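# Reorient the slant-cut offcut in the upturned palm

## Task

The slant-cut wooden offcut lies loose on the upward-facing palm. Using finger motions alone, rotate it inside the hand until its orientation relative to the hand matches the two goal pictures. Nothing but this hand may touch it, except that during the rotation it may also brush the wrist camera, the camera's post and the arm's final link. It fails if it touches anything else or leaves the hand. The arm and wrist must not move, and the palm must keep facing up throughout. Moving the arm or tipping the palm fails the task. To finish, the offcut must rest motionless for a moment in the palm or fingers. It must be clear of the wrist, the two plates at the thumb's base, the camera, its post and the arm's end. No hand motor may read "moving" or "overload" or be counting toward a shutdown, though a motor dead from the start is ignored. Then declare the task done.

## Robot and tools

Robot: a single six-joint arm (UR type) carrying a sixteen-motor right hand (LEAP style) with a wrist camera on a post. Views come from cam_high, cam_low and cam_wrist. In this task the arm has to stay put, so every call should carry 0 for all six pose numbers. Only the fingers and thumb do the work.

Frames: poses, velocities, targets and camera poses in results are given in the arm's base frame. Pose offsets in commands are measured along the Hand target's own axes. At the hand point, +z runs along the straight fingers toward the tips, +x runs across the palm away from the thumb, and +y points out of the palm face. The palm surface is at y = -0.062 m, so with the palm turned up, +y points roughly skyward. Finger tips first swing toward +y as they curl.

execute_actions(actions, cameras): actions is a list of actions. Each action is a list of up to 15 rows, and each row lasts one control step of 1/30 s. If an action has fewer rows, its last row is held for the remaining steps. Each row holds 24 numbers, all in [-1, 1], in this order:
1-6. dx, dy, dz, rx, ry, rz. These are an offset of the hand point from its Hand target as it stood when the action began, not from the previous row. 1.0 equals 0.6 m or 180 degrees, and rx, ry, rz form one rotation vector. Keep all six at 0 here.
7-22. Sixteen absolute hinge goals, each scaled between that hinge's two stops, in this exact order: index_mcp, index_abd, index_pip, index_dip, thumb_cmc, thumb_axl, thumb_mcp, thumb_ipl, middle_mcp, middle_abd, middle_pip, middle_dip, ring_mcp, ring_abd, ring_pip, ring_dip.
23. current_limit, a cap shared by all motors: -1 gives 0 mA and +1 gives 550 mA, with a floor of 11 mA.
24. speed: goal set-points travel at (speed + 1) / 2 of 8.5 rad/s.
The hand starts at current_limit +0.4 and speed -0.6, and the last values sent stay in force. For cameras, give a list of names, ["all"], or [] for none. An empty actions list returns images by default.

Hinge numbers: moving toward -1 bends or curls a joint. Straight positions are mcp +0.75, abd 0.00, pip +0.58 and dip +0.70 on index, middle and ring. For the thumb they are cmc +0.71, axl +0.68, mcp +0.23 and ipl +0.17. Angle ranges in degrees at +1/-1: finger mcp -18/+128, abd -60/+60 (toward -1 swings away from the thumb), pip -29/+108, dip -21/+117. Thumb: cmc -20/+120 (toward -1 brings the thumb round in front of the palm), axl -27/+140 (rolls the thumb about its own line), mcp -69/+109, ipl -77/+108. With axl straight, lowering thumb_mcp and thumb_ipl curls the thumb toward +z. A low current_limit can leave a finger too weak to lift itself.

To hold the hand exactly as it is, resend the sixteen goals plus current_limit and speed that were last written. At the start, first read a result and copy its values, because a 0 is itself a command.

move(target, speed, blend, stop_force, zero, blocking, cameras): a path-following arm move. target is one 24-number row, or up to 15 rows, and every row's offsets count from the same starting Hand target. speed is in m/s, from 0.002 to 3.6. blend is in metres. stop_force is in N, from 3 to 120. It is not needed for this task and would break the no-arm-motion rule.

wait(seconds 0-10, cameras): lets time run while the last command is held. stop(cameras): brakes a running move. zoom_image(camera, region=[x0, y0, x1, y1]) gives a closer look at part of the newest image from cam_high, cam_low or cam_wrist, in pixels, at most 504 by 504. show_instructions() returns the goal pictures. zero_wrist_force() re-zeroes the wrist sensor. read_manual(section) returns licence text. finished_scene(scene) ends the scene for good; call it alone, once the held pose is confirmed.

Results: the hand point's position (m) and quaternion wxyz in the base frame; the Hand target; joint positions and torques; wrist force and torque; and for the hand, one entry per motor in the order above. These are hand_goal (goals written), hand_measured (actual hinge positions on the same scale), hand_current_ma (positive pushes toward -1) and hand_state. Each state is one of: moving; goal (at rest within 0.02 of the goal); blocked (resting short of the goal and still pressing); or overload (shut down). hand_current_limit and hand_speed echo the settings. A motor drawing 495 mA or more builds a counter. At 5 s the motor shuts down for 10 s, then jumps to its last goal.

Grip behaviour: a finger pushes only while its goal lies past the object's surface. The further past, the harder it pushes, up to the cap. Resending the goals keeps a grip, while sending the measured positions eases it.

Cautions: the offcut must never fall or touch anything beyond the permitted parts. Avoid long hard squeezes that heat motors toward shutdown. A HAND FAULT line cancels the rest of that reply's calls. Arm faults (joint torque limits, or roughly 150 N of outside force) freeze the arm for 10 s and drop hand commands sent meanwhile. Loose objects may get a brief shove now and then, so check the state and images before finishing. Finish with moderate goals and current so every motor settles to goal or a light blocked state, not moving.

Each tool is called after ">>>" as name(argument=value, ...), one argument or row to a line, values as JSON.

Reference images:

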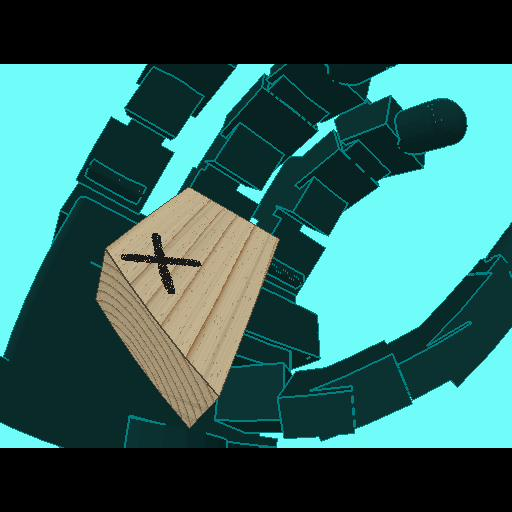

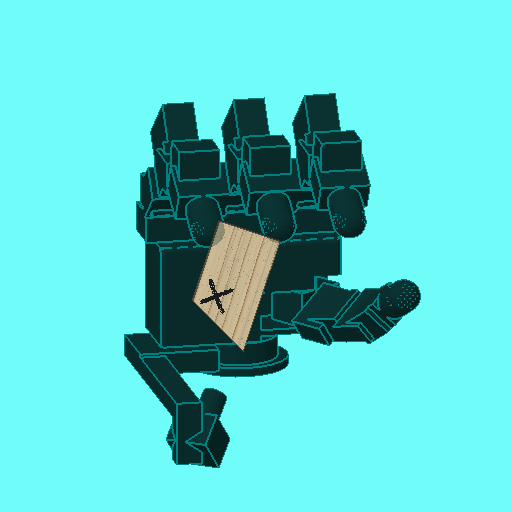

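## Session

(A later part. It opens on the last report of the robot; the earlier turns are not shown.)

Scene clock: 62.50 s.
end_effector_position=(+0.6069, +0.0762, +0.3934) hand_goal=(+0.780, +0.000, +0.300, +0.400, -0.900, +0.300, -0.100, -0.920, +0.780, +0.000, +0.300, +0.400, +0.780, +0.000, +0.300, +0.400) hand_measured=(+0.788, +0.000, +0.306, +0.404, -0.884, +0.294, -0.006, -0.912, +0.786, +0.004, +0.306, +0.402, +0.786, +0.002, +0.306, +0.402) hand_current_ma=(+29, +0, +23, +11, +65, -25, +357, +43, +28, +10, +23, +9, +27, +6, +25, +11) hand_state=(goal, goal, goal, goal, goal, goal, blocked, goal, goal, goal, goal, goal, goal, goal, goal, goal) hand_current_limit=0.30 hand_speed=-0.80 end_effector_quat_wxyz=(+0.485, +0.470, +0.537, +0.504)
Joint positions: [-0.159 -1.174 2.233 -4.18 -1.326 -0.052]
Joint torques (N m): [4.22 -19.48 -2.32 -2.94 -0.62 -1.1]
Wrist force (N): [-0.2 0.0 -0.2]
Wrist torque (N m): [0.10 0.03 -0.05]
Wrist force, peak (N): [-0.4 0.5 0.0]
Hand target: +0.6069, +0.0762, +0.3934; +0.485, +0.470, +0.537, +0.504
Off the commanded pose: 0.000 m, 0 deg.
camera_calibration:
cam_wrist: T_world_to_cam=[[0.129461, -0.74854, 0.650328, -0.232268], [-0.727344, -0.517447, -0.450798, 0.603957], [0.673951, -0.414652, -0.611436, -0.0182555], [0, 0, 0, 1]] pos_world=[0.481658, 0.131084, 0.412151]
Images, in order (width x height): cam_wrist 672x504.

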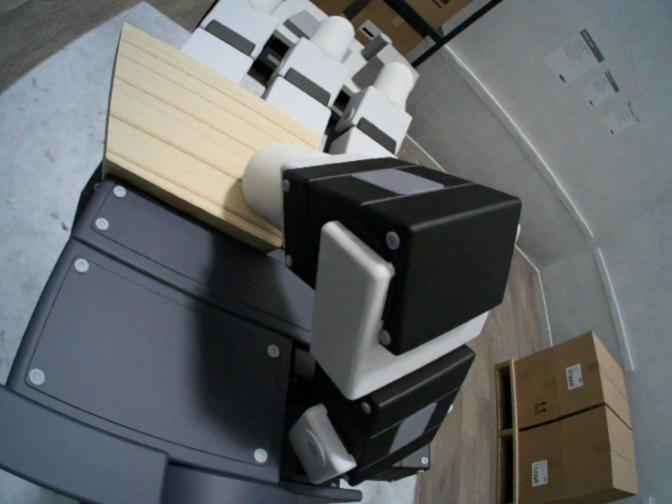

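>>> execute_actions(
  actions=[
    [[0,0,0,0,0,0,0.78,0,0.3,0.4,-0.85,0.45,-0.3,-0.88,0.78,0,0.3,0.4,0.78,0,0.3,0.4,0.35,-0.85]],
    [[0,0,0,0,0,0,0.78,0,0.3,0.4,-0.8,0.55,-0.5,-0.75,0.78,0,0.3,0.4,0.78,0,0.3,0.4,0.35,-0.85]],
  ],
  cameras=["cam_wrist"],
)

>>> execute_actions(
  actions=[
    [[0,0,0,0,0,0,0.78,0,0.3,0.4,-0.75,0.6,-0.8,-0.5,0.78,0,0.3,0.4,0.78,0,0.3,0.4,0.35,-0.85]],
    [[0,0,0,0,0,0,0.78,0,0.3,0.4,-0.75,0.6,-0.95,-0.25,0.78,0,0.3,0.4,0.78,0,0.3,0.4,0.35,-0.85]],
  ],
  cameras=["cam_wrist","cam_high"],
)

>>> zoom_image(
  camera="cam_high",
  region=[320, 50, 500, 190],
)

Scene clock: 64.07 s.
end_effector_position=(+0.6069, +0.0762, +0.3934) hand_goal=(+0.780, +0.000, +0.300, +0.400, -0.800, +0.550, -0.500, -0.750, +0.780, +0.000, +0.300, +0.400, +0.780, +0.000, +0.300, +0.400) hand_measured=(+0.788, +0.000, +0.306, +0.404, -0.792, +0.552, -0.184, -0.738, +0.788, +0.004, +0.306, +0.402, +0.786, +0.002, +0.306, +0.402) hand_current_ma=(+29, +0, +23, +11, +28, +8, +371, +70, +31, +10, +23, +9, +27, +6, +25, +11) hand_state=(goal, goal, goal, goal, goal, goal, blocked, goal, goal, goal, goal, goal, goal, goal, goal, goal) hand_current_limit=0.35 hand_speed=-0.85 end_effector_quat_wxyz=(+0.485, +0.470, +0.537, +0.504)
Joint positions: [-0.159 -1.174 2.233 -4.18 -1.326 -0.052]
Joint torques (N m): [4.63 -19.51 -2.57 -3.19 -0.91 -1.15]
Wrist force (N): [0.2 0.4 -0.2]
Wrist torque (N m): [0.17 -0.02 0.00]
Wrist force, peak (N): [0.2 0.4 -0.2]
Hand target: +0.6069, +0.0762, +0.3934; +0.485, +0.470, +0.537, +0.504
Off the commanded pose: 0.000 m, 0 deg.
camera_calibration:
cam_wrist: T_world_to_cam=[[0.129461, -0.74854, 0.650328, -0.232268], [-0.727344, -0.517447, -0.450798, 0.603957], [0.673951, -0.414652, -0.611436, -0.0182555], [0, 0, 0, 1]] pos_world=[0.481658, 0.131084, 0.412151]
Images, in order (width x height): cam_wrist 672x504.

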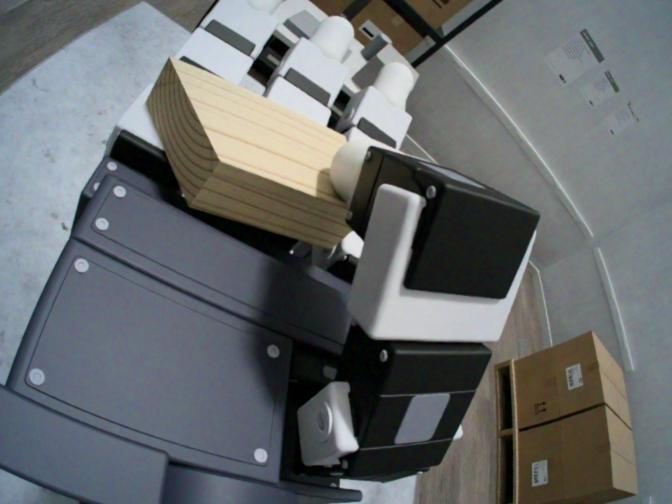

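Scene clock: 65.60 s.
end_effector_position=(+0.6069, +0.0762, +0.3934) hand_goal=(+0.780, +0.000, +0.300, +0.400, -0.750, +0.600, -0.950, -0.250, +0.780, +0.000, +0.300, +0.400, +0.780, +0.000, +0.300, +0.400) hand_measured=(+0.788, +0.000, +0.306, +0.404, -0.744, +0.608, -0.510, -0.238, +0.798, +0.002, +0.306, +0.402, +0.786, +0.002, +0.306, +0.402) hand_current_ma=(+29, +0, +23, +11, +23, +40, +370, +70, +76, +5, +23, +9, +27, +6, +25, +11) hand_state=(goal, goal, goal, goal, goal, goal, blocked, goal, goal, goal, goal, goal, goal, goal, goal, goal) hand_current_limit=0.35 hand_speed=-0.85 end_effector_quat_wxyz=(+0.485, +0.470, +0.537, +0.504)
Joint positions: [-0.159 -1.174 2.233 -4.18 -1.326 -0.052]
Joint torques (N m): [2.49 -19.64 -3.16 -3.1 -1.06 -0.76]
Wrist force (N): [0.0 0.2 0.1]
Wrist torque (N m): [0.12 -0.01 -0.01]
Wrist force, peak (N): [-0.1 0.5 0.2]
Hand target: +0.6069, +0.0762, +0.3934; +0.485, +0.470, +0.537, +0.504
Off the commanded pose: 0.000 m, 0 deg.
camera_calibration:
cam_wrist: T_world_to_cam=[[0.129461, -0.74854, 0.650328, -0.232268], [-0.727344, -0.517447, -0.450798, 0.603957], [0.673951, -0.414652, -0.611436, -0.0182555], [0, 0, 0, 1]] pos_world=[0.481658, 0.131084, 0.412151]
Images, in order (width x height): cam_high 896x504, cam_wrist 672x504.

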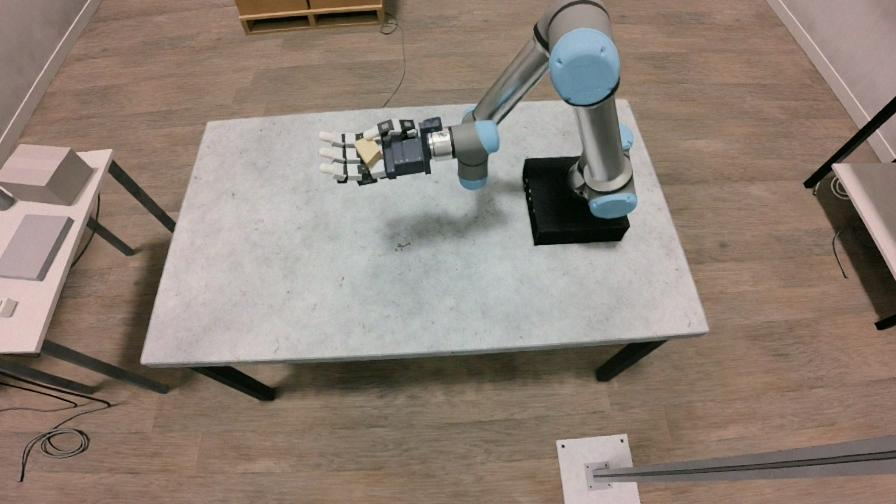

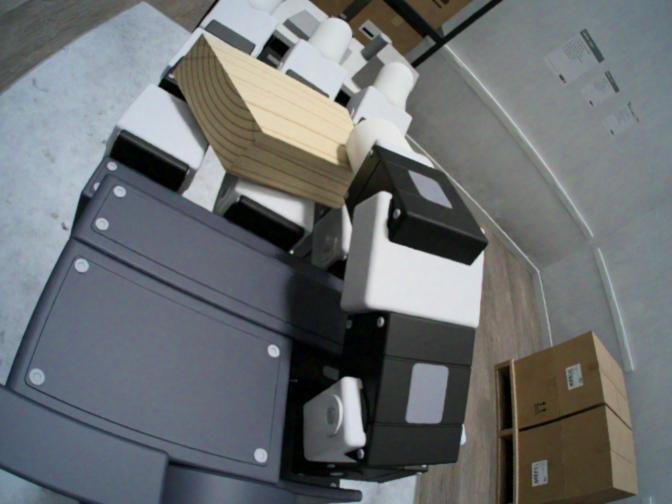

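Scaled by 2.800 from the camera's 896x504 image, which has a finer 1280x720 frame.

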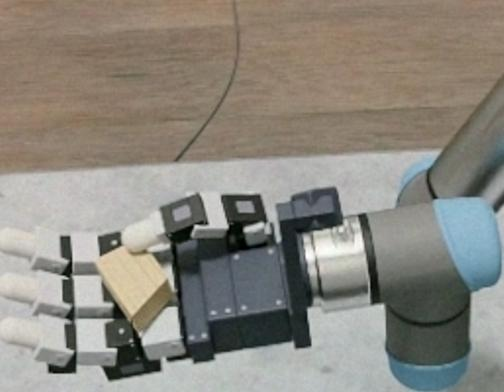

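>>> execute_actions(
  actions=[
    [[0,0,0,0,0,0,0.7,0,0.3,0.4,-0.75,0.6,-0.2,-0.25,0.7,0,0.3,0.4,0.7,0,0.3,0.4,0.4,-0.8]],
    [[0,0,0,0,0,0,0.65,0,0.1,0.5,-0.3,0.6,0.23,0,0.65,0,0.1,0.5,0.65,0,0.1,0.5,0.5,-0.85]],
    [[0,0,0,0,0,0,0.65,0,-0.1,0.6,-0.1,0.6,0.23,0.17,0.65,0,-0.1,0.6,0.65,0,-0.1,0.6,0.5,-0.88]],
    [[0,0,0,0,0,0,0.65,0,-0.25,0.6,-0.1,0.6,0.23,0.17,0.65,0,-0.25,0.6,0.65,0,-0.25,0.6,0.5,-0.88]],
  ],
  cameras=["cam_wrist","cam_high"],
)

>>> zoom_image(
  camera="cam_high",
  region=[320, 50, 500, 190],
)

Scene clock: 70.13 s.
end_effector_position=(+0.6069, +0.0762, +0.3934) hand_goal=(+0.650, +0.000, -0.250, +0.600, -0.100, +0.600, +0.230, +0.170, +0.650, +0.000, -0.250, +0.600, +0.650, +0.000, -0.250, +0.600) hand_measured=(+0.670, +0.000, -0.244, +0.598, -0.098, +0.602, +0.228, +0.168, +0.670, +0.002, -0.244, +0.598, +0.670, +0.002, -0.244, +0.598) hand_current_ma=(+89, +0, +20, -9, +9, +6, -10, -10, +91, +5, +23, -8, +87, +6, +24, -9) hand_state=(blocked, goal, goal, goal, goal, goal, goal, goal, blocked, goal, goal, goal, blocked, goal, goal, goal) hand_current_limit=0.50 hand_speed=-0.88 end_effector_quat_wxyz=(+0.485, +0.470, +0.537, +0.504)
Joint positions: [-0.159 -1.174 2.233 -4.18 -1.326 -0.052]
Joint torques (N m): [3.91 -20.05 -1.88 -2.68 -0.79 -1.18]
Wrist force (N): [0.1 0.3 0.3]
Wrist torque (N m): [0.08 -0.02 0.03]
Wrist force, peak (N): [0.0 0.3 -0.7]
Hand target: +0.6069, +0.0762, +0.3934; +0.485, +0.470, +0.537, +0.504
Off the commanded pose: 0.000 m, 0 deg.
camera_calibration:
cam_wrist: T_world_to_cam=[[0.129461, -0.74854, 0.650328, -0.232268], [-0.727344, -0.517447, -0.450798, 0.603957], [0.673951, -0.414652, -0.611436, -0.0182555], [0, 0, 0, 1]] pos_world=[0.481658, 0.131084, 0.412151]
Images, in order (width x height): cam_high 896x504, cam_wrist 672x504.

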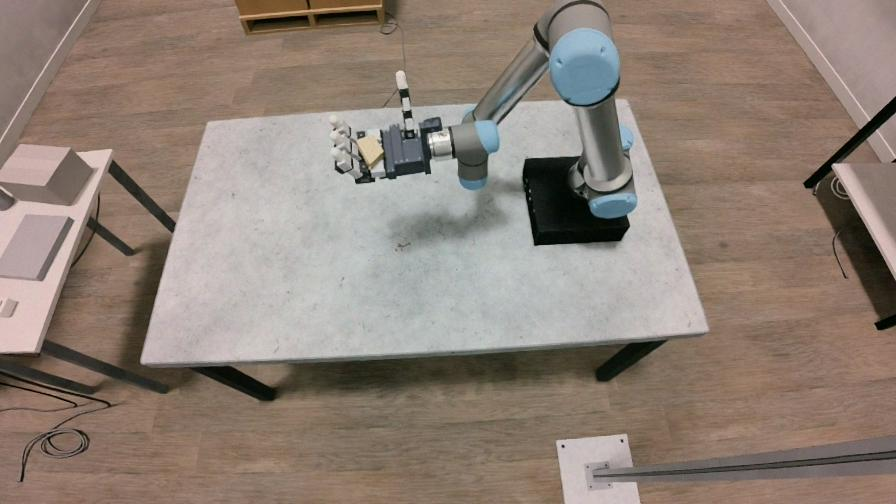

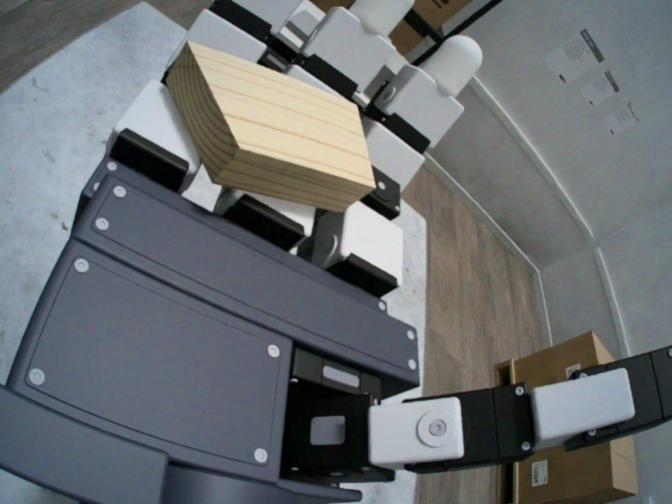

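Scaled by 2.800 from the camera's 896x504 image, which has a finer 1280x720 frame.

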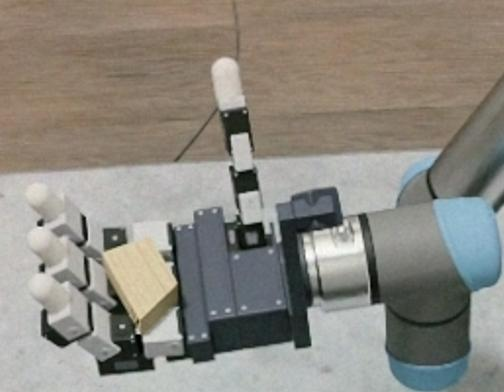

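>>> execute_actions(
  actions=[
    [[0,0,0,0,0,0,0.65,0,0.2,0.6,-0.5,0.5,0.23,-0.5,0.65,0,0.2,0.6,0.65,0,0.2,0.6,0.4,-0.75]],
    [[0,0,0,0,0,0,0.65,0,0.2,0.6,-0.79,0.5,0.1,-0.85,0.65,0,0.2,0.6,0.65,0,0.2,0.6,0.4,-0.75]],
    [[0,0,0,0,0,0,0.65,0,0.2,0.6,-0.79,0.5,-0.2,-0.85,0.65,0,0.2,0.6,0.65,0,0.2,0.6,0.3,-0.8]],
  ],
  cameras=["cam_wrist"],
)

>>> execute_actions(
  actions=[
    [[0,0,0,0,0,0,0.45,0,0.3,0.6,-0.79,0.5,-0.2,-0.84,0.45,0,0.3,0.6,0.45,0,0.3,0.6,0.6,-0.87]],
    [[0,0,0,0,0,0,0.3,0,0.3,0.6,-0.79,0.5,-0.15,-0.86,0.3,0,0.3,0.6,0.3,0,0.3,0.6,0.6,-0.87]],
  ],
  cameras=["cam_wrist"],
)

Scene clock: 72.67 s.
end_effector_position=(+0.6069, +0.0762, +0.3934) hand_goal=(+0.650, +0.000, +0.200, +0.600, -0.790, +0.500, -0.200, -0.850, +0.650, +0.000, +0.200, +0.600, +0.650, +0.000, +0.200, +0.600) hand_measured=(+0.670, +0.000, +0.200, +0.598, -0.790, +0.502, -0.200, -0.848, +0.670, +0.002, +0.200, +0.598, +0.670, +0.002, +0.200, +0.598) hand_current_ma=(+88, +0, -1, -9, +1, +7, -3, +7, +89, +5, -1, -8, +86, +6, -1, -9) hand_state=(blocked, goal, goal, goal, goal, goal, goal, goal, blocked, goal, goal, goal, goal, goal, goal, goal) hand_current_limit=0.30 hand_speed=-0.80 end_effector_quat_wxyz=(+0.485, +0.470, +0.537, +0.504)
Joint positions: [-0.159 -1.174 2.233 -4.18 -1.326 -0.052]
Joint torques (N m): [4.04 -18.99 -1.52 -3.14 -0.89 -1.13]
Wrist force (N): [0.2 0.2 -0.2]
Wrist torque (N m): [0.14 -0.01 -0.02]
Wrist force, peak (N): [-0.3 0.6 -0.4]
Hand target: +0.6069, +0.0762, +0.3934; +0.485, +0.470, +0.537, +0.504
Off the commanded pose: 0.000 m, 0 deg.
camera_calibration:
cam_wrist: T_world_to_cam=[[0.129461, -0.74854, 0.650328, -0.232268], [-0.727344, -0.517447, -0.450798, 0.603957], [0.673951, -0.414652, -0.611436, -0.0182555], [0, 0, 0, 1]] pos_world=[0.481658, 0.131084, 0.412151]
Images, in order (width x height): cam_wrist 672x504.

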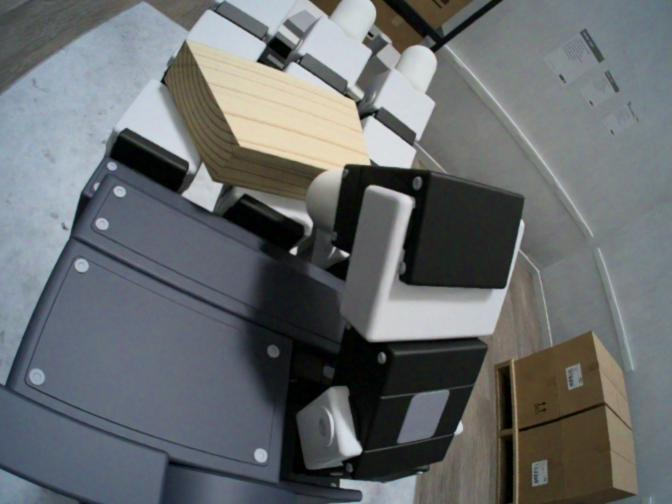

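Scene clock: 73.87 s.
end_effector_position=(+0.6069, +0.0762, +0.3934) hand_goal=(+0.300, +0.000, +0.300, +0.600, -0.790, +0.500, -0.150, -0.860, +0.300, +0.000, +0.300, +0.600, +0.300, +0.000, +0.300, +0.600) hand_measured=(+0.320, +0.000, +0.300, +0.598, -0.790, +0.502, -0.156, -0.860, +0.322, +0.002, +0.300, +0.598, +0.320, +0.002, +0.300, +0.598) hand_current_ma=(+88, +0, -1, -9, +1, +5, -33, +3, +101, +5, -1, -8, +84, +6, -2, -9) hand_state=(blocked, goal, goal, goal, goal, goal, goal, goal, blocked, goal, goal, goal, goal, goal, goal, goal) hand_current_limit=0.60 hand_speed=-0.87 end_effector_quat_wxyz=(+0.485, +0.470, +0.537, +0.504)
Joint positions: [-0.159 -1.174 2.233 -4.18 -1.326 -0.052]
Joint torques (N m): [3.65 -19.59 -2.12 -2.77 -0.74 -0.73]
Wrist force (N): [-0.1 0.3 -0.2]
Wrist torque (N m): [0.12 0.02 -0.04]
Wrist force, peak (N): [0.1 0.6 -0.2]
Hand target: +0.6069, +0.0762, +0.3934; +0.485, +0.470, +0.537, +0.504
Off the commanded pose: 0.000 m, 0 deg.
camera_calibration:
cam_wrist: T_world_to_cam=[[0.129461, -0.74854, 0.650328, -0.232268], [-0.727344, -0.517447, -0.450798, 0.603957], [0.673951, -0.414652, -0.611436, -0.0182555], [0, 0, 0, 1]] pos_world=[0.481658, 0.131084, 0.412151]
Images, in order (width x height): cam_wrist 672x504.

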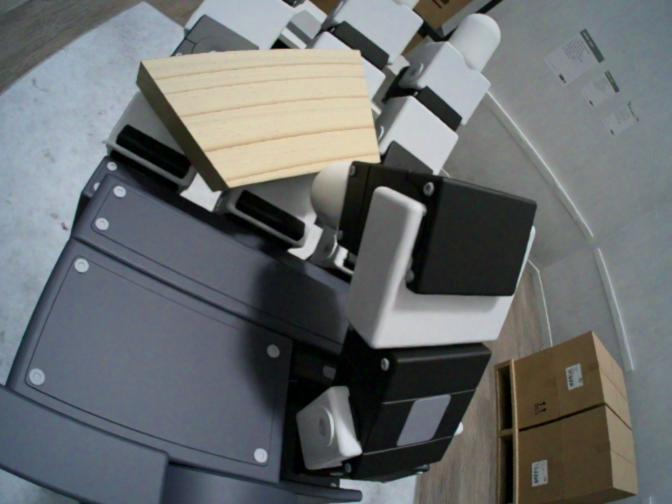

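>>> execute_actions(
  actions=[
    [[0,0,0,0,0,0,0.1,0,0.4,0.6,-0.79,0.45,-0.15,-0.86,0.1,0,0.4,0.6,0.1,0,0.4,0.6,0.6,-0.87]],
    [[0,0,0,0,0,0,-0.05,0,0.4,0.6,-0.79,0.45,-0.12,-0.86,-0.05,0,0.4,0.6,-0.05,0,0.4,0.6,0.6,-0.87]],
  ],
  cameras=["cam_wrist","cam_high"],
)

>>> zoom_image(
  camera="cam_high",
  region=[320, 50, 500, 190],
)

Scene clock: 75.33 s.
end_effector_position=(+0.6069, +0.0762, +0.3934) hand_goal=(-0.050, +0.000, +0.400, +0.600, -0.790, +0.450, -0.120, -0.860, -0.050, +0.000, +0.400, +0.600, -0.050, +0.000, +0.400, +0.600) hand_measured=(-0.036, +0.000, +0.400, +0.598, -0.790, +0.452, -0.128, -0.860, -0.034, +0.002, +0.400, +0.598, -0.036, +0.002, +0.398, +0.598) hand_current_ma=(+64, +0, -3, -9, +0, +7, -41, +3, +66, +5, -2, -8, +62, +6, -4, -9) hand_state=(goal, goal, goal, goal, goal, goal, goal, goal, goal, goal, goal, goal, goal, goal, goal, goal) hand_current_limit=0.60 hand_speed=-0.87 end_effector_quat_wxyz=(+0.485, +0.470, +0.537, +0.504)
Joint positions: [-0.159 -1.174 2.233 -4.18 -1.326 -0.052]
Joint torques (N m): [4.32 -20.25 -3.25 -3.11 -0.51 -0.92]
Wrist force (N): [-0.1 0.2 0.1]
Wrist torque (N m): [0.05 0.01 -0.05]
Wrist force, peak (N): [-0.4 -0.2 0.1]
Hand target: +0.6069, +0.0762, +0.3934; +0.485, +0.470, +0.537, +0.504
Off the commanded pose: 0.000 m, 0 deg.
camera_calibration:
cam_wrist: T_world_to_cam=[[0.129461, -0.74854, 0.650328, -0.232268], [-0.727344, -0.517447, -0.450798, 0.603957], [0.673951, -0.414652, -0.611436, -0.0182555], [0, 0, 0, 1]] pos_world=[0.481658, 0.131084, 0.412151]
Images, in order (width x height): cam_high 896x504, cam_wrist 672x504.

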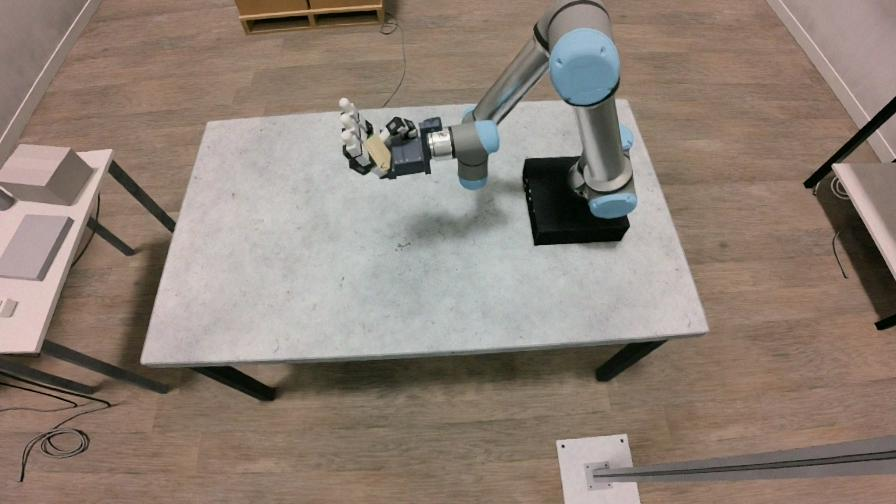

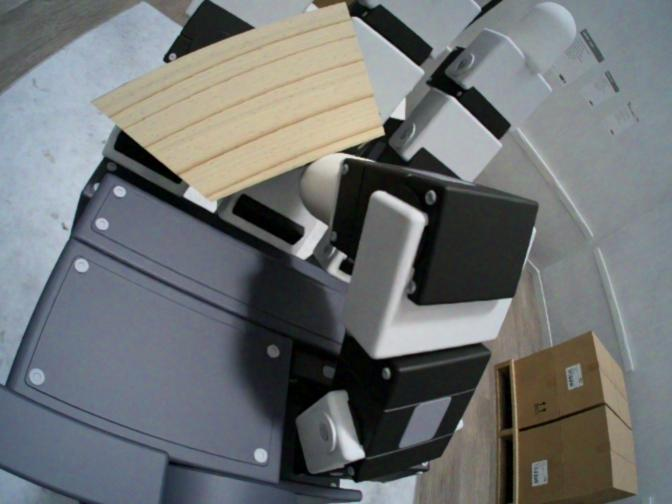

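Scaled by 2.800 from the camera's 896x504 image, which has a finer 1280x720 frame.

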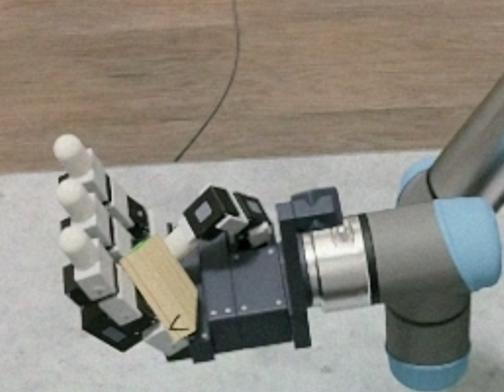

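>>> execute_actions(
  actions=[
    [[0,0,0,0,0,0,-0.25,0,0.4,0.6,-0.75,0.4,-0.05,-0.86,-0.25,0,0.4,0.6,-0.25,0,0.4,0.6,0.6,-0.87]],
    [[0,0,0,0,0,0,-0.4,0,0.4,0.6,-0.72,0.35,0,-0.86,-0.4,0,0.4,0.6,-0.4,0,0.4,0.6,0.6,-0.87]],
  ],
  cameras=["cam_wrist","cam_high"],
)

>>> zoom_image(
  camera="cam_high",
  region=[320, 50, 500, 190],
)

Scene clock: 77.03 s.
end_effector_position=(+0.6069, +0.0762, +0.3934) hand_goal=(-0.400, +0.000, +0.400, +0.600, -0.720, +0.350, +0.000, -0.860, -0.400, +0.000, +0.400, +0.600, -0.400, +0.000, +0.400, +0.600) hand_measured=(-0.394, +0.000, +0.400, +0.598, -0.728, +0.352, -0.008, -0.860, -0.394, +0.002, +0.400, +0.598, -0.386, +0.002, +0.398, +0.598) hand_current_ma=(+28, +0, -3, -9, -27, +10, -39, +3, +27, +5, -2, -8, +62, +6, -4, -9) hand_state=(goal, goal, goal, goal, goal, goal, goal, goal, goal, goal, goal, goal, goal, goal, goal, goal) hand_current_limit=0.60 hand_speed=-0.87 end_effector_quat_wxyz=(+0.485, +0.470, +0.537, +0.504)
Joint positions: [-0.159 -1.174 2.233 -4.18 -1.326 -0.052]
Joint torques (N m): [3.74 -21.07 -2.41 -2.71 -0.68 -1.05]
Wrist force (N): [-0.1 -0.1 -0.1]
Wrist torque (N m): [-0.05 0.02 -0.06]
Wrist force, peak (N): [0.0 0.5 -0.3]
Hand target: +0.6069, +0.0762, +0.3934; +0.485, +0.470, +0.537, +0.504
Off the commanded pose: 0.000 m, 0 deg.
camera_calibration:
cam_wrist: T_world_to_cam=[[0.129461, -0.74854, 0.650328, -0.232268], [-0.727344, -0.517447, -0.450798, 0.603957], [0.673951, -0.414652, -0.611436, -0.0182555], [0, 0, 0, 1]] pos_world=[0.481658, 0.131084, 0.412151]
Images, in order (width x height): cam_high 896x504, cam_wrist 672x504.

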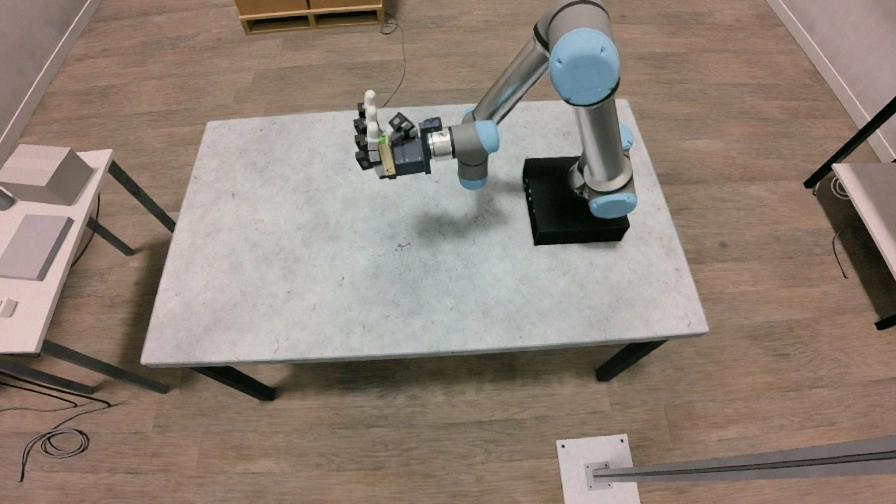

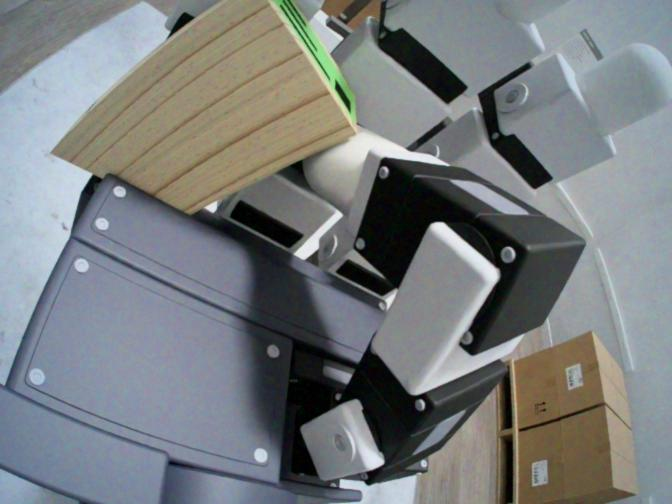

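Scaled by 2.800 from the camera's 896x504 image, which has a finer 1280x720 frame.

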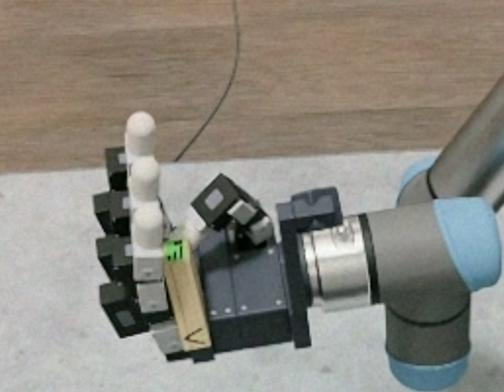

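>>> execute_actions(
  actions=[
    [[0,0,0,0,0,0,-0.4,0,0.4,0.6,-0.5,0.3,0,-0.75,-0.4,0,0.4,0.6,-0.4,0,0.4,0.6,0.6,-0.87]],
    [[0,0,0,0,0,0,-0.4,0,0.4,0.6,-0.2,0.3,0.2,-0.2,-0.4,0,0.4,0.6,-0.4,0,0.4,0.6,0.6,-0.8]],
  ],
  cameras=["cam_wrist","cam_high"],
)

>>> zoom_image(
  camera="cam_high",
  region=[320, 50, 500, 190],
)

Scene clock: 81.17 s.
end_effector_position=(+0.6069, +0.0762, +0.3934) hand_goal=(-0.400, +0.000, +0.400, +0.600, -0.200, +0.300, +0.200, -0.200, -0.400, +0.000, +0.400, +0.600, -0.400, +0.000, +0.400, +0.600) hand_measured=(-0.394, +0.000, +0.400, +0.598, -0.200, +0.302, +0.198, -0.204, -0.394, +0.002, +0.400, +0.598, -0.386, +0.002, +0.398, +0.598) hand_current_ma=(+28, +0, -3, -9, +3, +11, -10, -16, +27, +5, -2, -8, +56, +6, -4, -9) hand_state=(goal, goal, goal, goal, goal, goal, goal, goal, goal, goal, goal, goal, goal, goal, goal, goal) hand_current_limit=0.60 hand_speed=-0.80 end_effector_quat_wxyz=(+0.485, +0.470, +0.537, +0.504)
Joint positions: [-0.159 -1.174 2.233 -4.18 -1.326 -0.052]
Joint torques (N m): [3.4 -19.74 -1.82 -2.64 -0.72 -0.91]
Wrist force (N): [-0.1 0.1 0.2]
Wrist torque (N m): [-0.06 0.01 -0.01]
Wrist force, peak (N): [-0.1 0.5 -0.4]
Hand target: +0.6069, +0.0762, +0.3934; +0.485, +0.470, +0.537, +0.504
Off the commanded pose: 0.000 m, 0 deg.
camera_calibration:
cam_wrist: T_world_to_cam=[[0.129461, -0.74854, 0.650328, -0.232268], [-0.727344, -0.517447, -0.450798, 0.603957], [0.673951, -0.414652, -0.611436, -0.0182555], [0, 0, 0, 1]] pos_world=[0.481658, 0.131084, 0.412151]
Images, in order (width x height): cam_high 896x504, cam_wrist 672x504.

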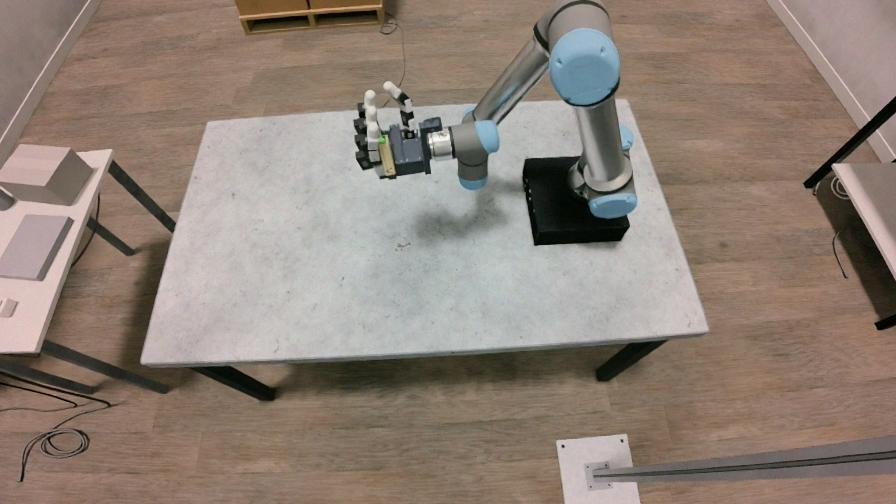

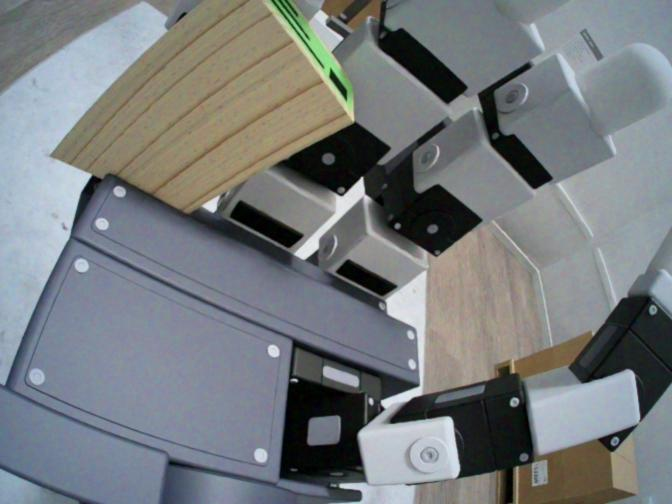

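Scaled by 2.800 from the camera's 896x504 image, which has a finer 1280x720 frame.

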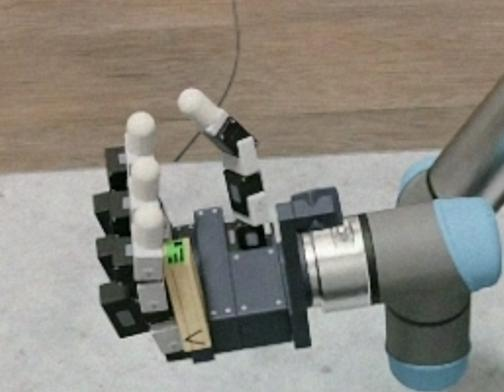

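>>> execute_actions(
  actions=[
    [[0,0,0,0,0,0,-0.55,0,0.4,0.6,-0.2,0.3,0.2,0,-0.55,0,0.4,0.6,-0.55,0,0.4,0.6,0.6,-0.9]],
    [[0,0,0,0,0,0,-0.7,0,0.4,0.6,-0.2,0.3,0.2,0,-0.7,0,0.4,0.6,-0.7,0,0.4,0.6,0.6,-0.9]],
  ],
  cameras=["cam_wrist","cam_high"],
)

>>> zoom_image(
  camera="cam_high",
  region=[320, 50, 500, 190],
)

Scene clock: 82.93 s.
end_effector_position=(+0.6069, +0.0762, +0.3934) hand_goal=(-0.700, +0.000, +0.400, +0.600, -0.200, +0.300, +0.200, +0.000, -0.700, +0.000, +0.400, +0.600, -0.700, +0.000, +0.400, +0.600) hand_measured=(-0.700, +0.000, +0.400, +0.598, -0.198, +0.302, +0.198, -0.002, -0.700, +0.002, +0.402, +0.598, -0.578, +0.002, +0.398, +0.598) hand_current_ma=(+3, +0, -3, -9, +4, +11, -9, -12, +3, +6, +6, -8, +439, +6, -4, -9) hand_state=(goal, goal, goal, goal, goal, goal, goal, goal, goal, goal, goal, goal, blocked, goal, goal, goal) hand_current_limit=0.60 hand_speed=-0.90 end_effector_quat_wxyz=(+0.485, +0.470, +0.537, +0.504)
Joint positions: [-0.159 -1.174 2.233 -4.18 -1.326 -0.052]
Joint torques (N m): [3.11 -20.2 -1.64 -2.69 -0.58 -0.93]
Wrist force (N): [-0.1 0.3 0.1]
Wrist torque (N m): [-0.10 0.00 0.00]
Wrist force, peak (N): [-0.4 0.4 -0.3]
Hand target: +0.6069, +0.0762, +0.3934; +0.485, +0.470, +0.537, +0.504
Off the commanded pose: 0.000 m, 0 deg.
camera_calibration:
cam_wrist: T_world_to_cam=[[0.129461, -0.74854, 0.650328, -0.232268], [-0.727344, -0.517447, -0.450798, 0.603957], [0.673951, -0.414652, -0.611436, -0.0182555], [0, 0, 0, 1]] pos_world=[0.481658, 0.131084, 0.412151]
Images, in order (width x height): cam_high 896x504, cam_wrist 672x504.

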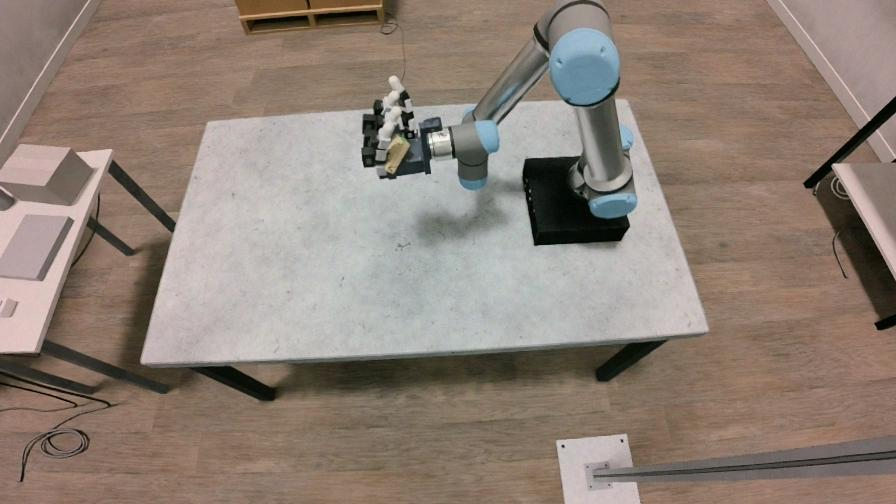

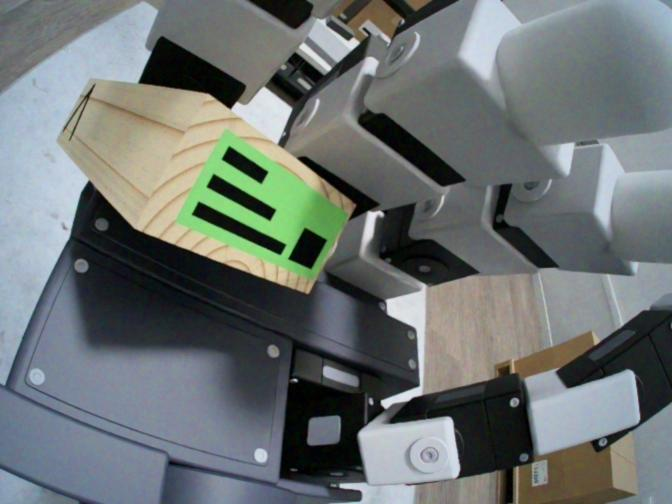

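Scaled by 2.800 from the camera's 896x504 image, which has a finer 1280x720 frame.

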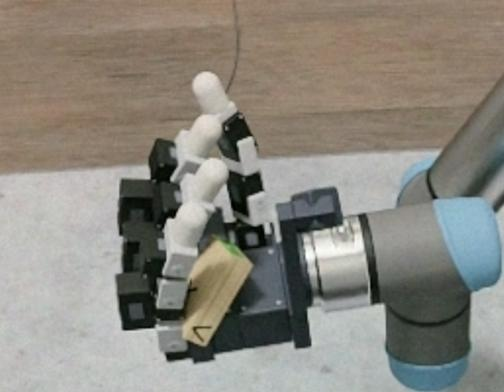

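>>> execute_actions(
  actions=[
    [[0,0,0,0,0,0,-0.7,0,0.4,0.6,-0.2,0.3,0.2,0,-0.85,0,0.4,0.6,-0.75,0,0.4,0.6,0.6,-0.9]],
    [[0,0,0,0,0,0,-0.7,0,0.4,0.6,-0.2,0.3,0.2,0,-0.9,0,0.3,0.6,-0.75,0,0.2,0.6,0.6,-0.9]],
  ],
  cameras=["cam_wrist","cam_high"],
)

>>> zoom_image(
  camera="cam_high",
  region=[320, 50, 500, 190],
)

Scene clock: 85.20 s.
end_effector_position=(+0.6069, +0.0762, +0.3934) hand_goal=(-0.700, +0.000, +0.400, +0.600, -0.200, +0.300, +0.200, +0.000, -0.900, +0.000, +0.300, +0.600, -0.750, +0.000, +0.200, +0.600) hand_measured=(-0.700, +0.000, +0.400, +0.598, -0.198, +0.302, +0.198, -0.002, -0.818, +0.010, +0.312, +0.598, -0.578, +0.000, +0.202, +0.598) hand_current_ma=(+3, +0, -3, -9, +4, +11, -9, -12, +394, +36, +46, -8, +440, +1, +7, -9) hand_state=(goal, goal, goal, goal, goal, goal, goal, goal, blocked, goal, goal, goal, blocked, goal, goal, goal) hand_current_limit=0.60 hand_speed=-0.90 end_effector_quat_wxyz=(+0.485, +0.470, +0.537, +0.504)
Joint positions: [-0.159 -1.174 2.233 -4.18 -1.326 -0.052]
Joint torques (N m): [2.95 -20.64 -2.55 -2.9 -0.6 -0.81]
Wrist force (N): [0.2 0.2 0.3]
Wrist torque (N m): [-0.13 -0.04 0.02]
Wrist force, peak (N): [-0.2 0.3 -0.5]
Hand target: +0.6069, +0.0762, +0.3934; +0.485, +0.470, +0.537, +0.504
Off the commanded pose: 0.000 m, 0 deg.
camera_calibration:
cam_wrist: T_world_to_cam=[[0.129461, -0.74854, 0.650328, -0.232268], [-0.727344, -0.517447, -0.450798, 0.603957], [0.673951, -0.414652, -0.611436, -0.0182555], [0, 0, 0, 1]] pos_world=[0.481658, 0.131084, 0.412151]
Images, in order (width x height): cam_high 896x504, cam_wrist 672x504.

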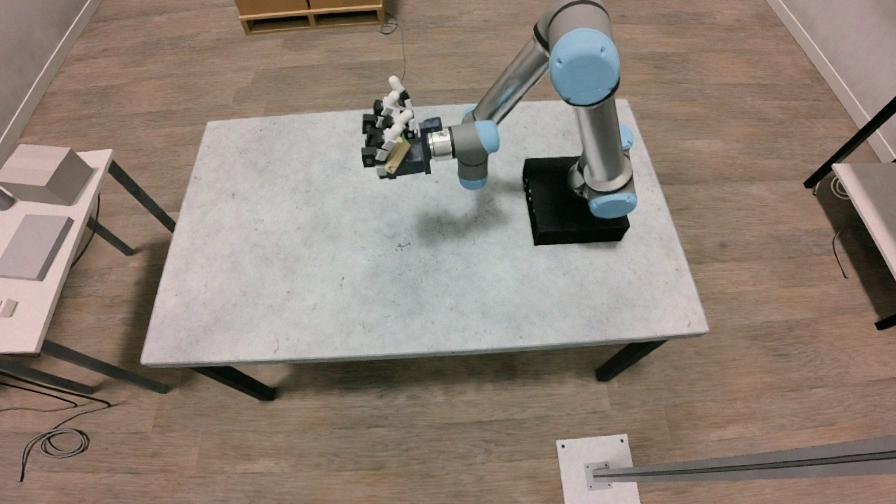

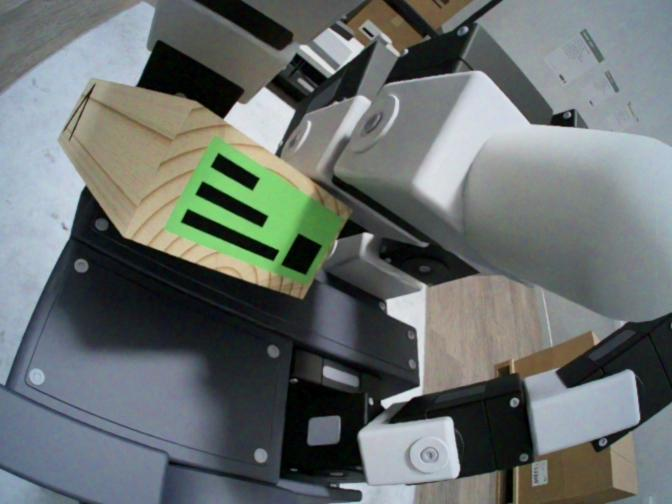

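Scaled by 2.800 from the camera's 896x504 image, which has a finer 1280x720 frame.

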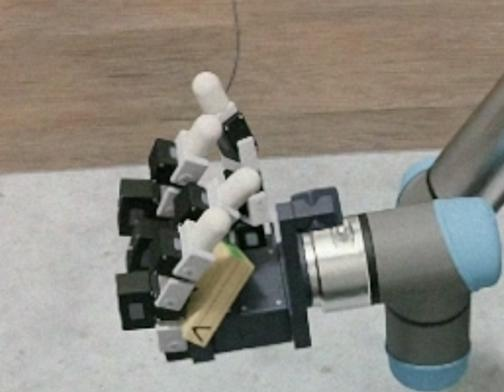

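>>> execute_actions(
  actions=[
    [[0,0,0,0,0,0,-0.7,0,0.4,0.6,-0.2,0.3,0.2,0,-0.85,0,0.3,0.6,-0.45,0,0.2,0.6,0.5,-0.9]],
    [[0,0,0,0,0,0,-0.7,0,0.4,0.6,-0.2,0.3,0.2,0,-0.98,0,0.3,0.6,-0.45,0,-0.1,0.4,0.5,-0.9]],
    [[0,0,0,0,0,0,-0.7,0,0.4,0.6,-0.2,0.3,0.2,0,-0.98,0,0.3,0.6,-0.45,0,-0.1,0.4,0.5,-0.9]],
  ],
  cameras=["cam_wrist","cam_high"],
)

>>> zoom_image(
  camera="cam_high",
  region=[320, 50, 500, 190],
)

Scene clock: 87.17 s.
end_effector_position=(+0.6069, +0.0762, +0.3934) hand_goal=(-0.700, +0.000, +0.400, +0.600, -0.200, +0.300, +0.200, +0.000, -0.980, +0.000, +0.300, +0.600, -0.450, +0.000, -0.100, +0.400) hand_measured=(-0.700, +0.000, +0.400, +0.598, -0.198, +0.302, +0.198, -0.002, -0.944, +0.004, +0.302, +0.598, -0.444, +0.000, -0.098, +0.402) hand_current_ma=(+3, +0, -3, -9, +4, +11, -9, -12, +165, +10, +4, -8, +23, +1, +5, +9) hand_state=(goal, goal, goal, goal, goal, goal, goal, goal, blocked, goal, goal, goal, goal, goal, goal, goal) hand_current_limit=0.50 hand_speed=-0.90 end_effector_quat_wxyz=(+0.485, +0.470, +0.537, +0.504)
Joint positions: [-0.159 -1.174 2.233 -4.18 -1.326 -0.052]
Joint torques (N m): [3.63 -19.93 -2.01 -2.85 -0.72 -0.85]
Wrist force (N): [-0.1 -0.1 -0.1]
Wrist torque (N m): [-0.14 0.01 -0.02]
Wrist force, peak (N): [-0.3 0.6 -0.1]
Hand target: +0.6069, +0.0762, +0.3934; +0.485, +0.470, +0.537, +0.504
Off the commanded pose: 0.000 m, 0 deg.
camera_calibration:
cam_wrist: T_world_to_cam=[[0.129461, -0.74854, 0.650328, -0.232268], [-0.727344, -0.517447, -0.450798, 0.603957], [0.673951, -0.414652, -0.611436, -0.0182555], [0, 0, 0, 1]] pos_world=[0.481658, 0.131084, 0.412151]
Images, in order (width x height): cam_high 896x504, cam_wrist 672x504.

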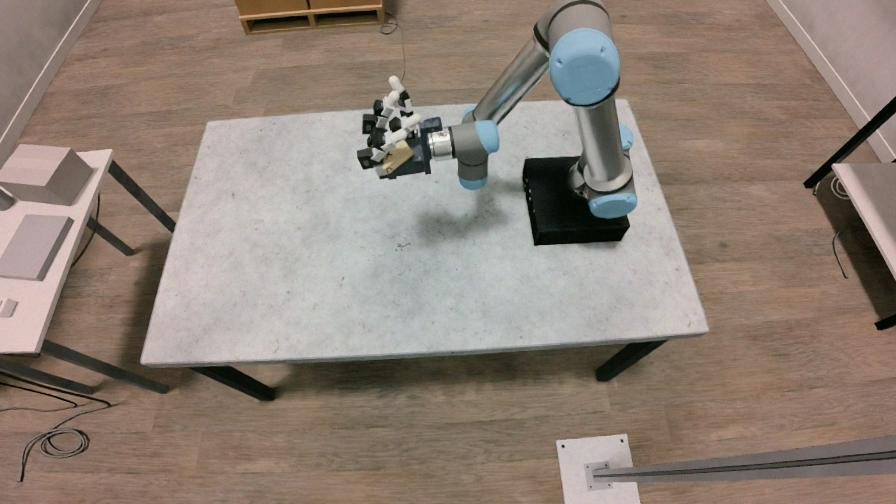

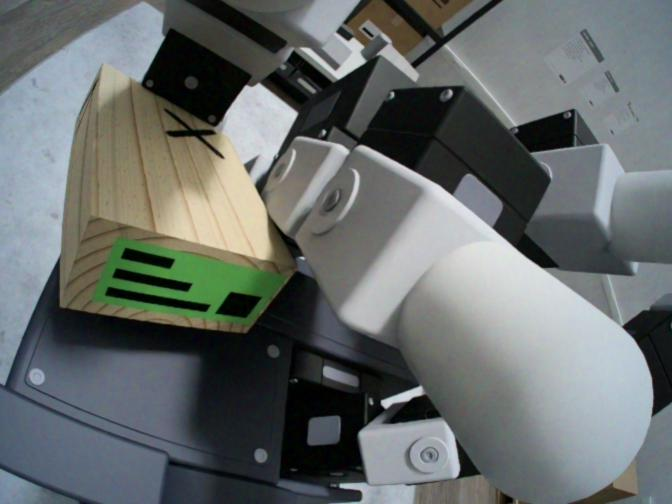

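Scaled by 2.800 from the camera's 896x504 image, which has a finer 1280x720 frame.

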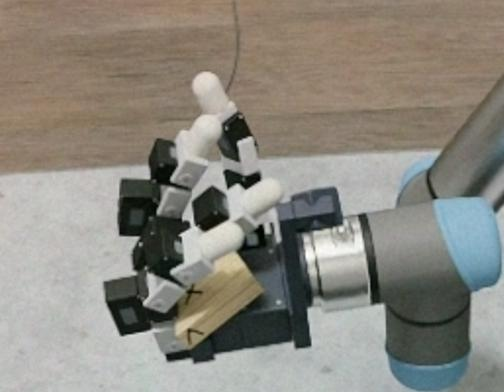

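>>> execute_actions(
  actions=[
    [[0,0,0,0,0,0,-0.3,0,0.4,0.6,-0.2,0.3,0.2,0,-0.5,0,0.4,0.6,0,0,0.2,0.4,0.5,-0.8]],
    [[0,0,0,0,0,0,0.3,0,0.4,0.5,-0.2,0.3,0.2,0,0.3,0,0.4,0.5,0.3,0,0.4,0.5,0.5,-0.8]],
    [[0,0,0,0,0,0,0.3,0,0.4,0.5,-0.2,0.3,0.2,0,0.3,0,0.4,0.5,0.3,0,0.4,0.5,0.5,-0.8]],
  ],
  cameras=["cam_wrist","cam_high"],
)

>>> zoom_image(
  camera="cam_high",
  region=[320, 50, 500, 190],
)

Scene clock: 89.63 s.
end_effector_position=(+0.6069, +0.0762, +0.3934) hand_goal=(+0.300, +0.000, +0.400, +0.500, -0.200, +0.300, +0.200, +0.000, +0.300, +0.000, +0.400, +0.500, +0.300, +0.000, +0.400, +0.500) hand_measured=(+0.306, +0.000, +0.400, +0.502, -0.198, +0.302, +0.198, -0.002, +0.306, +0.004, +0.400, +0.502, +0.306, +0.000, +0.400, +0.498) hand_current_ma=(+25, +0, -2, +10, +4, +11, -9, -12, +24, +10, -2, +8, +24, +1, -2, -9) hand_state=(goal, goal, goal, goal, goal, goal, goal, goal, goal, goal, goal, goal, goal, goal, goal, goal) hand_current_limit=0.50 hand_speed=-0.80 end_effector_quat_wxyz=(+0.485, +0.470, +0.537, +0.504)
Joint positions: [-0.159 -1.174 2.233 -4.18 -1.326 -0.052]
Joint torques (N m): [3.73 -19.98 -1.61 -2.96 -0.54 -0.74]
Wrist force (N): [0.0 0.1 -0.3]
Wrist torque (N m): [0.10 0.01 0.00]
Wrist force, peak (N): [0.0 0.6 -0.3]
Hand target: +0.6069, +0.0762, +0.3934; +0.485, +0.470, +0.537, +0.504
Off the commanded pose: 0.000 m, 0 deg.
camera_calibration:
cam_wrist: T_world_to_cam=[[0.129461, -0.74854, 0.650328, -0.232268], [-0.727344, -0.517447, -0.450798, 0.603957], [0.673951, -0.414652, -0.611436, -0.0182555], [0, 0, 0, 1]] pos_world=[0.481658, 0.131084, 0.412151]
Images, in order (width x height): cam_high 896x504, cam_wrist 672x504.

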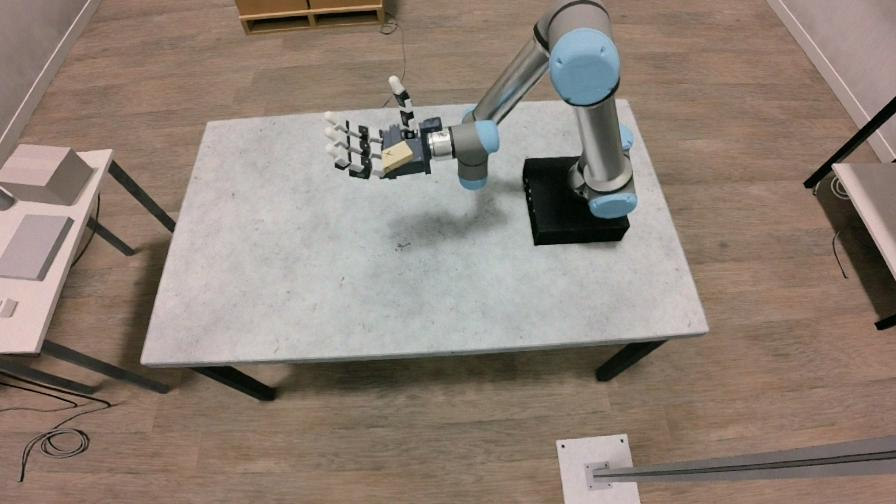

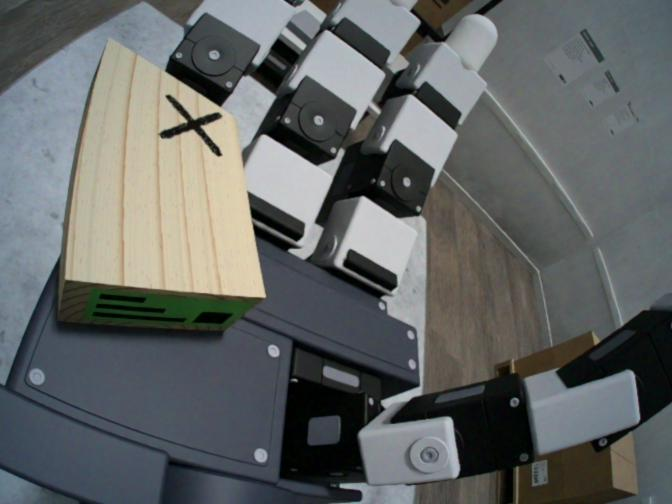

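Scaled by 2.800 from the camera's 896x504 image, which has a finer 1280x720 frame.

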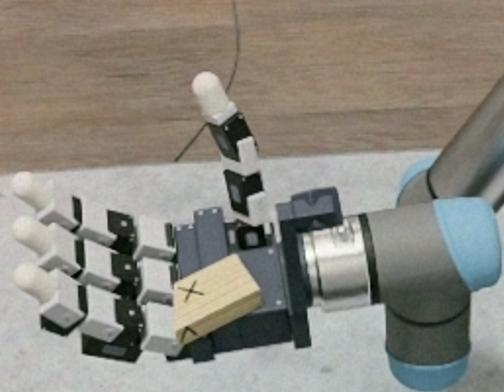

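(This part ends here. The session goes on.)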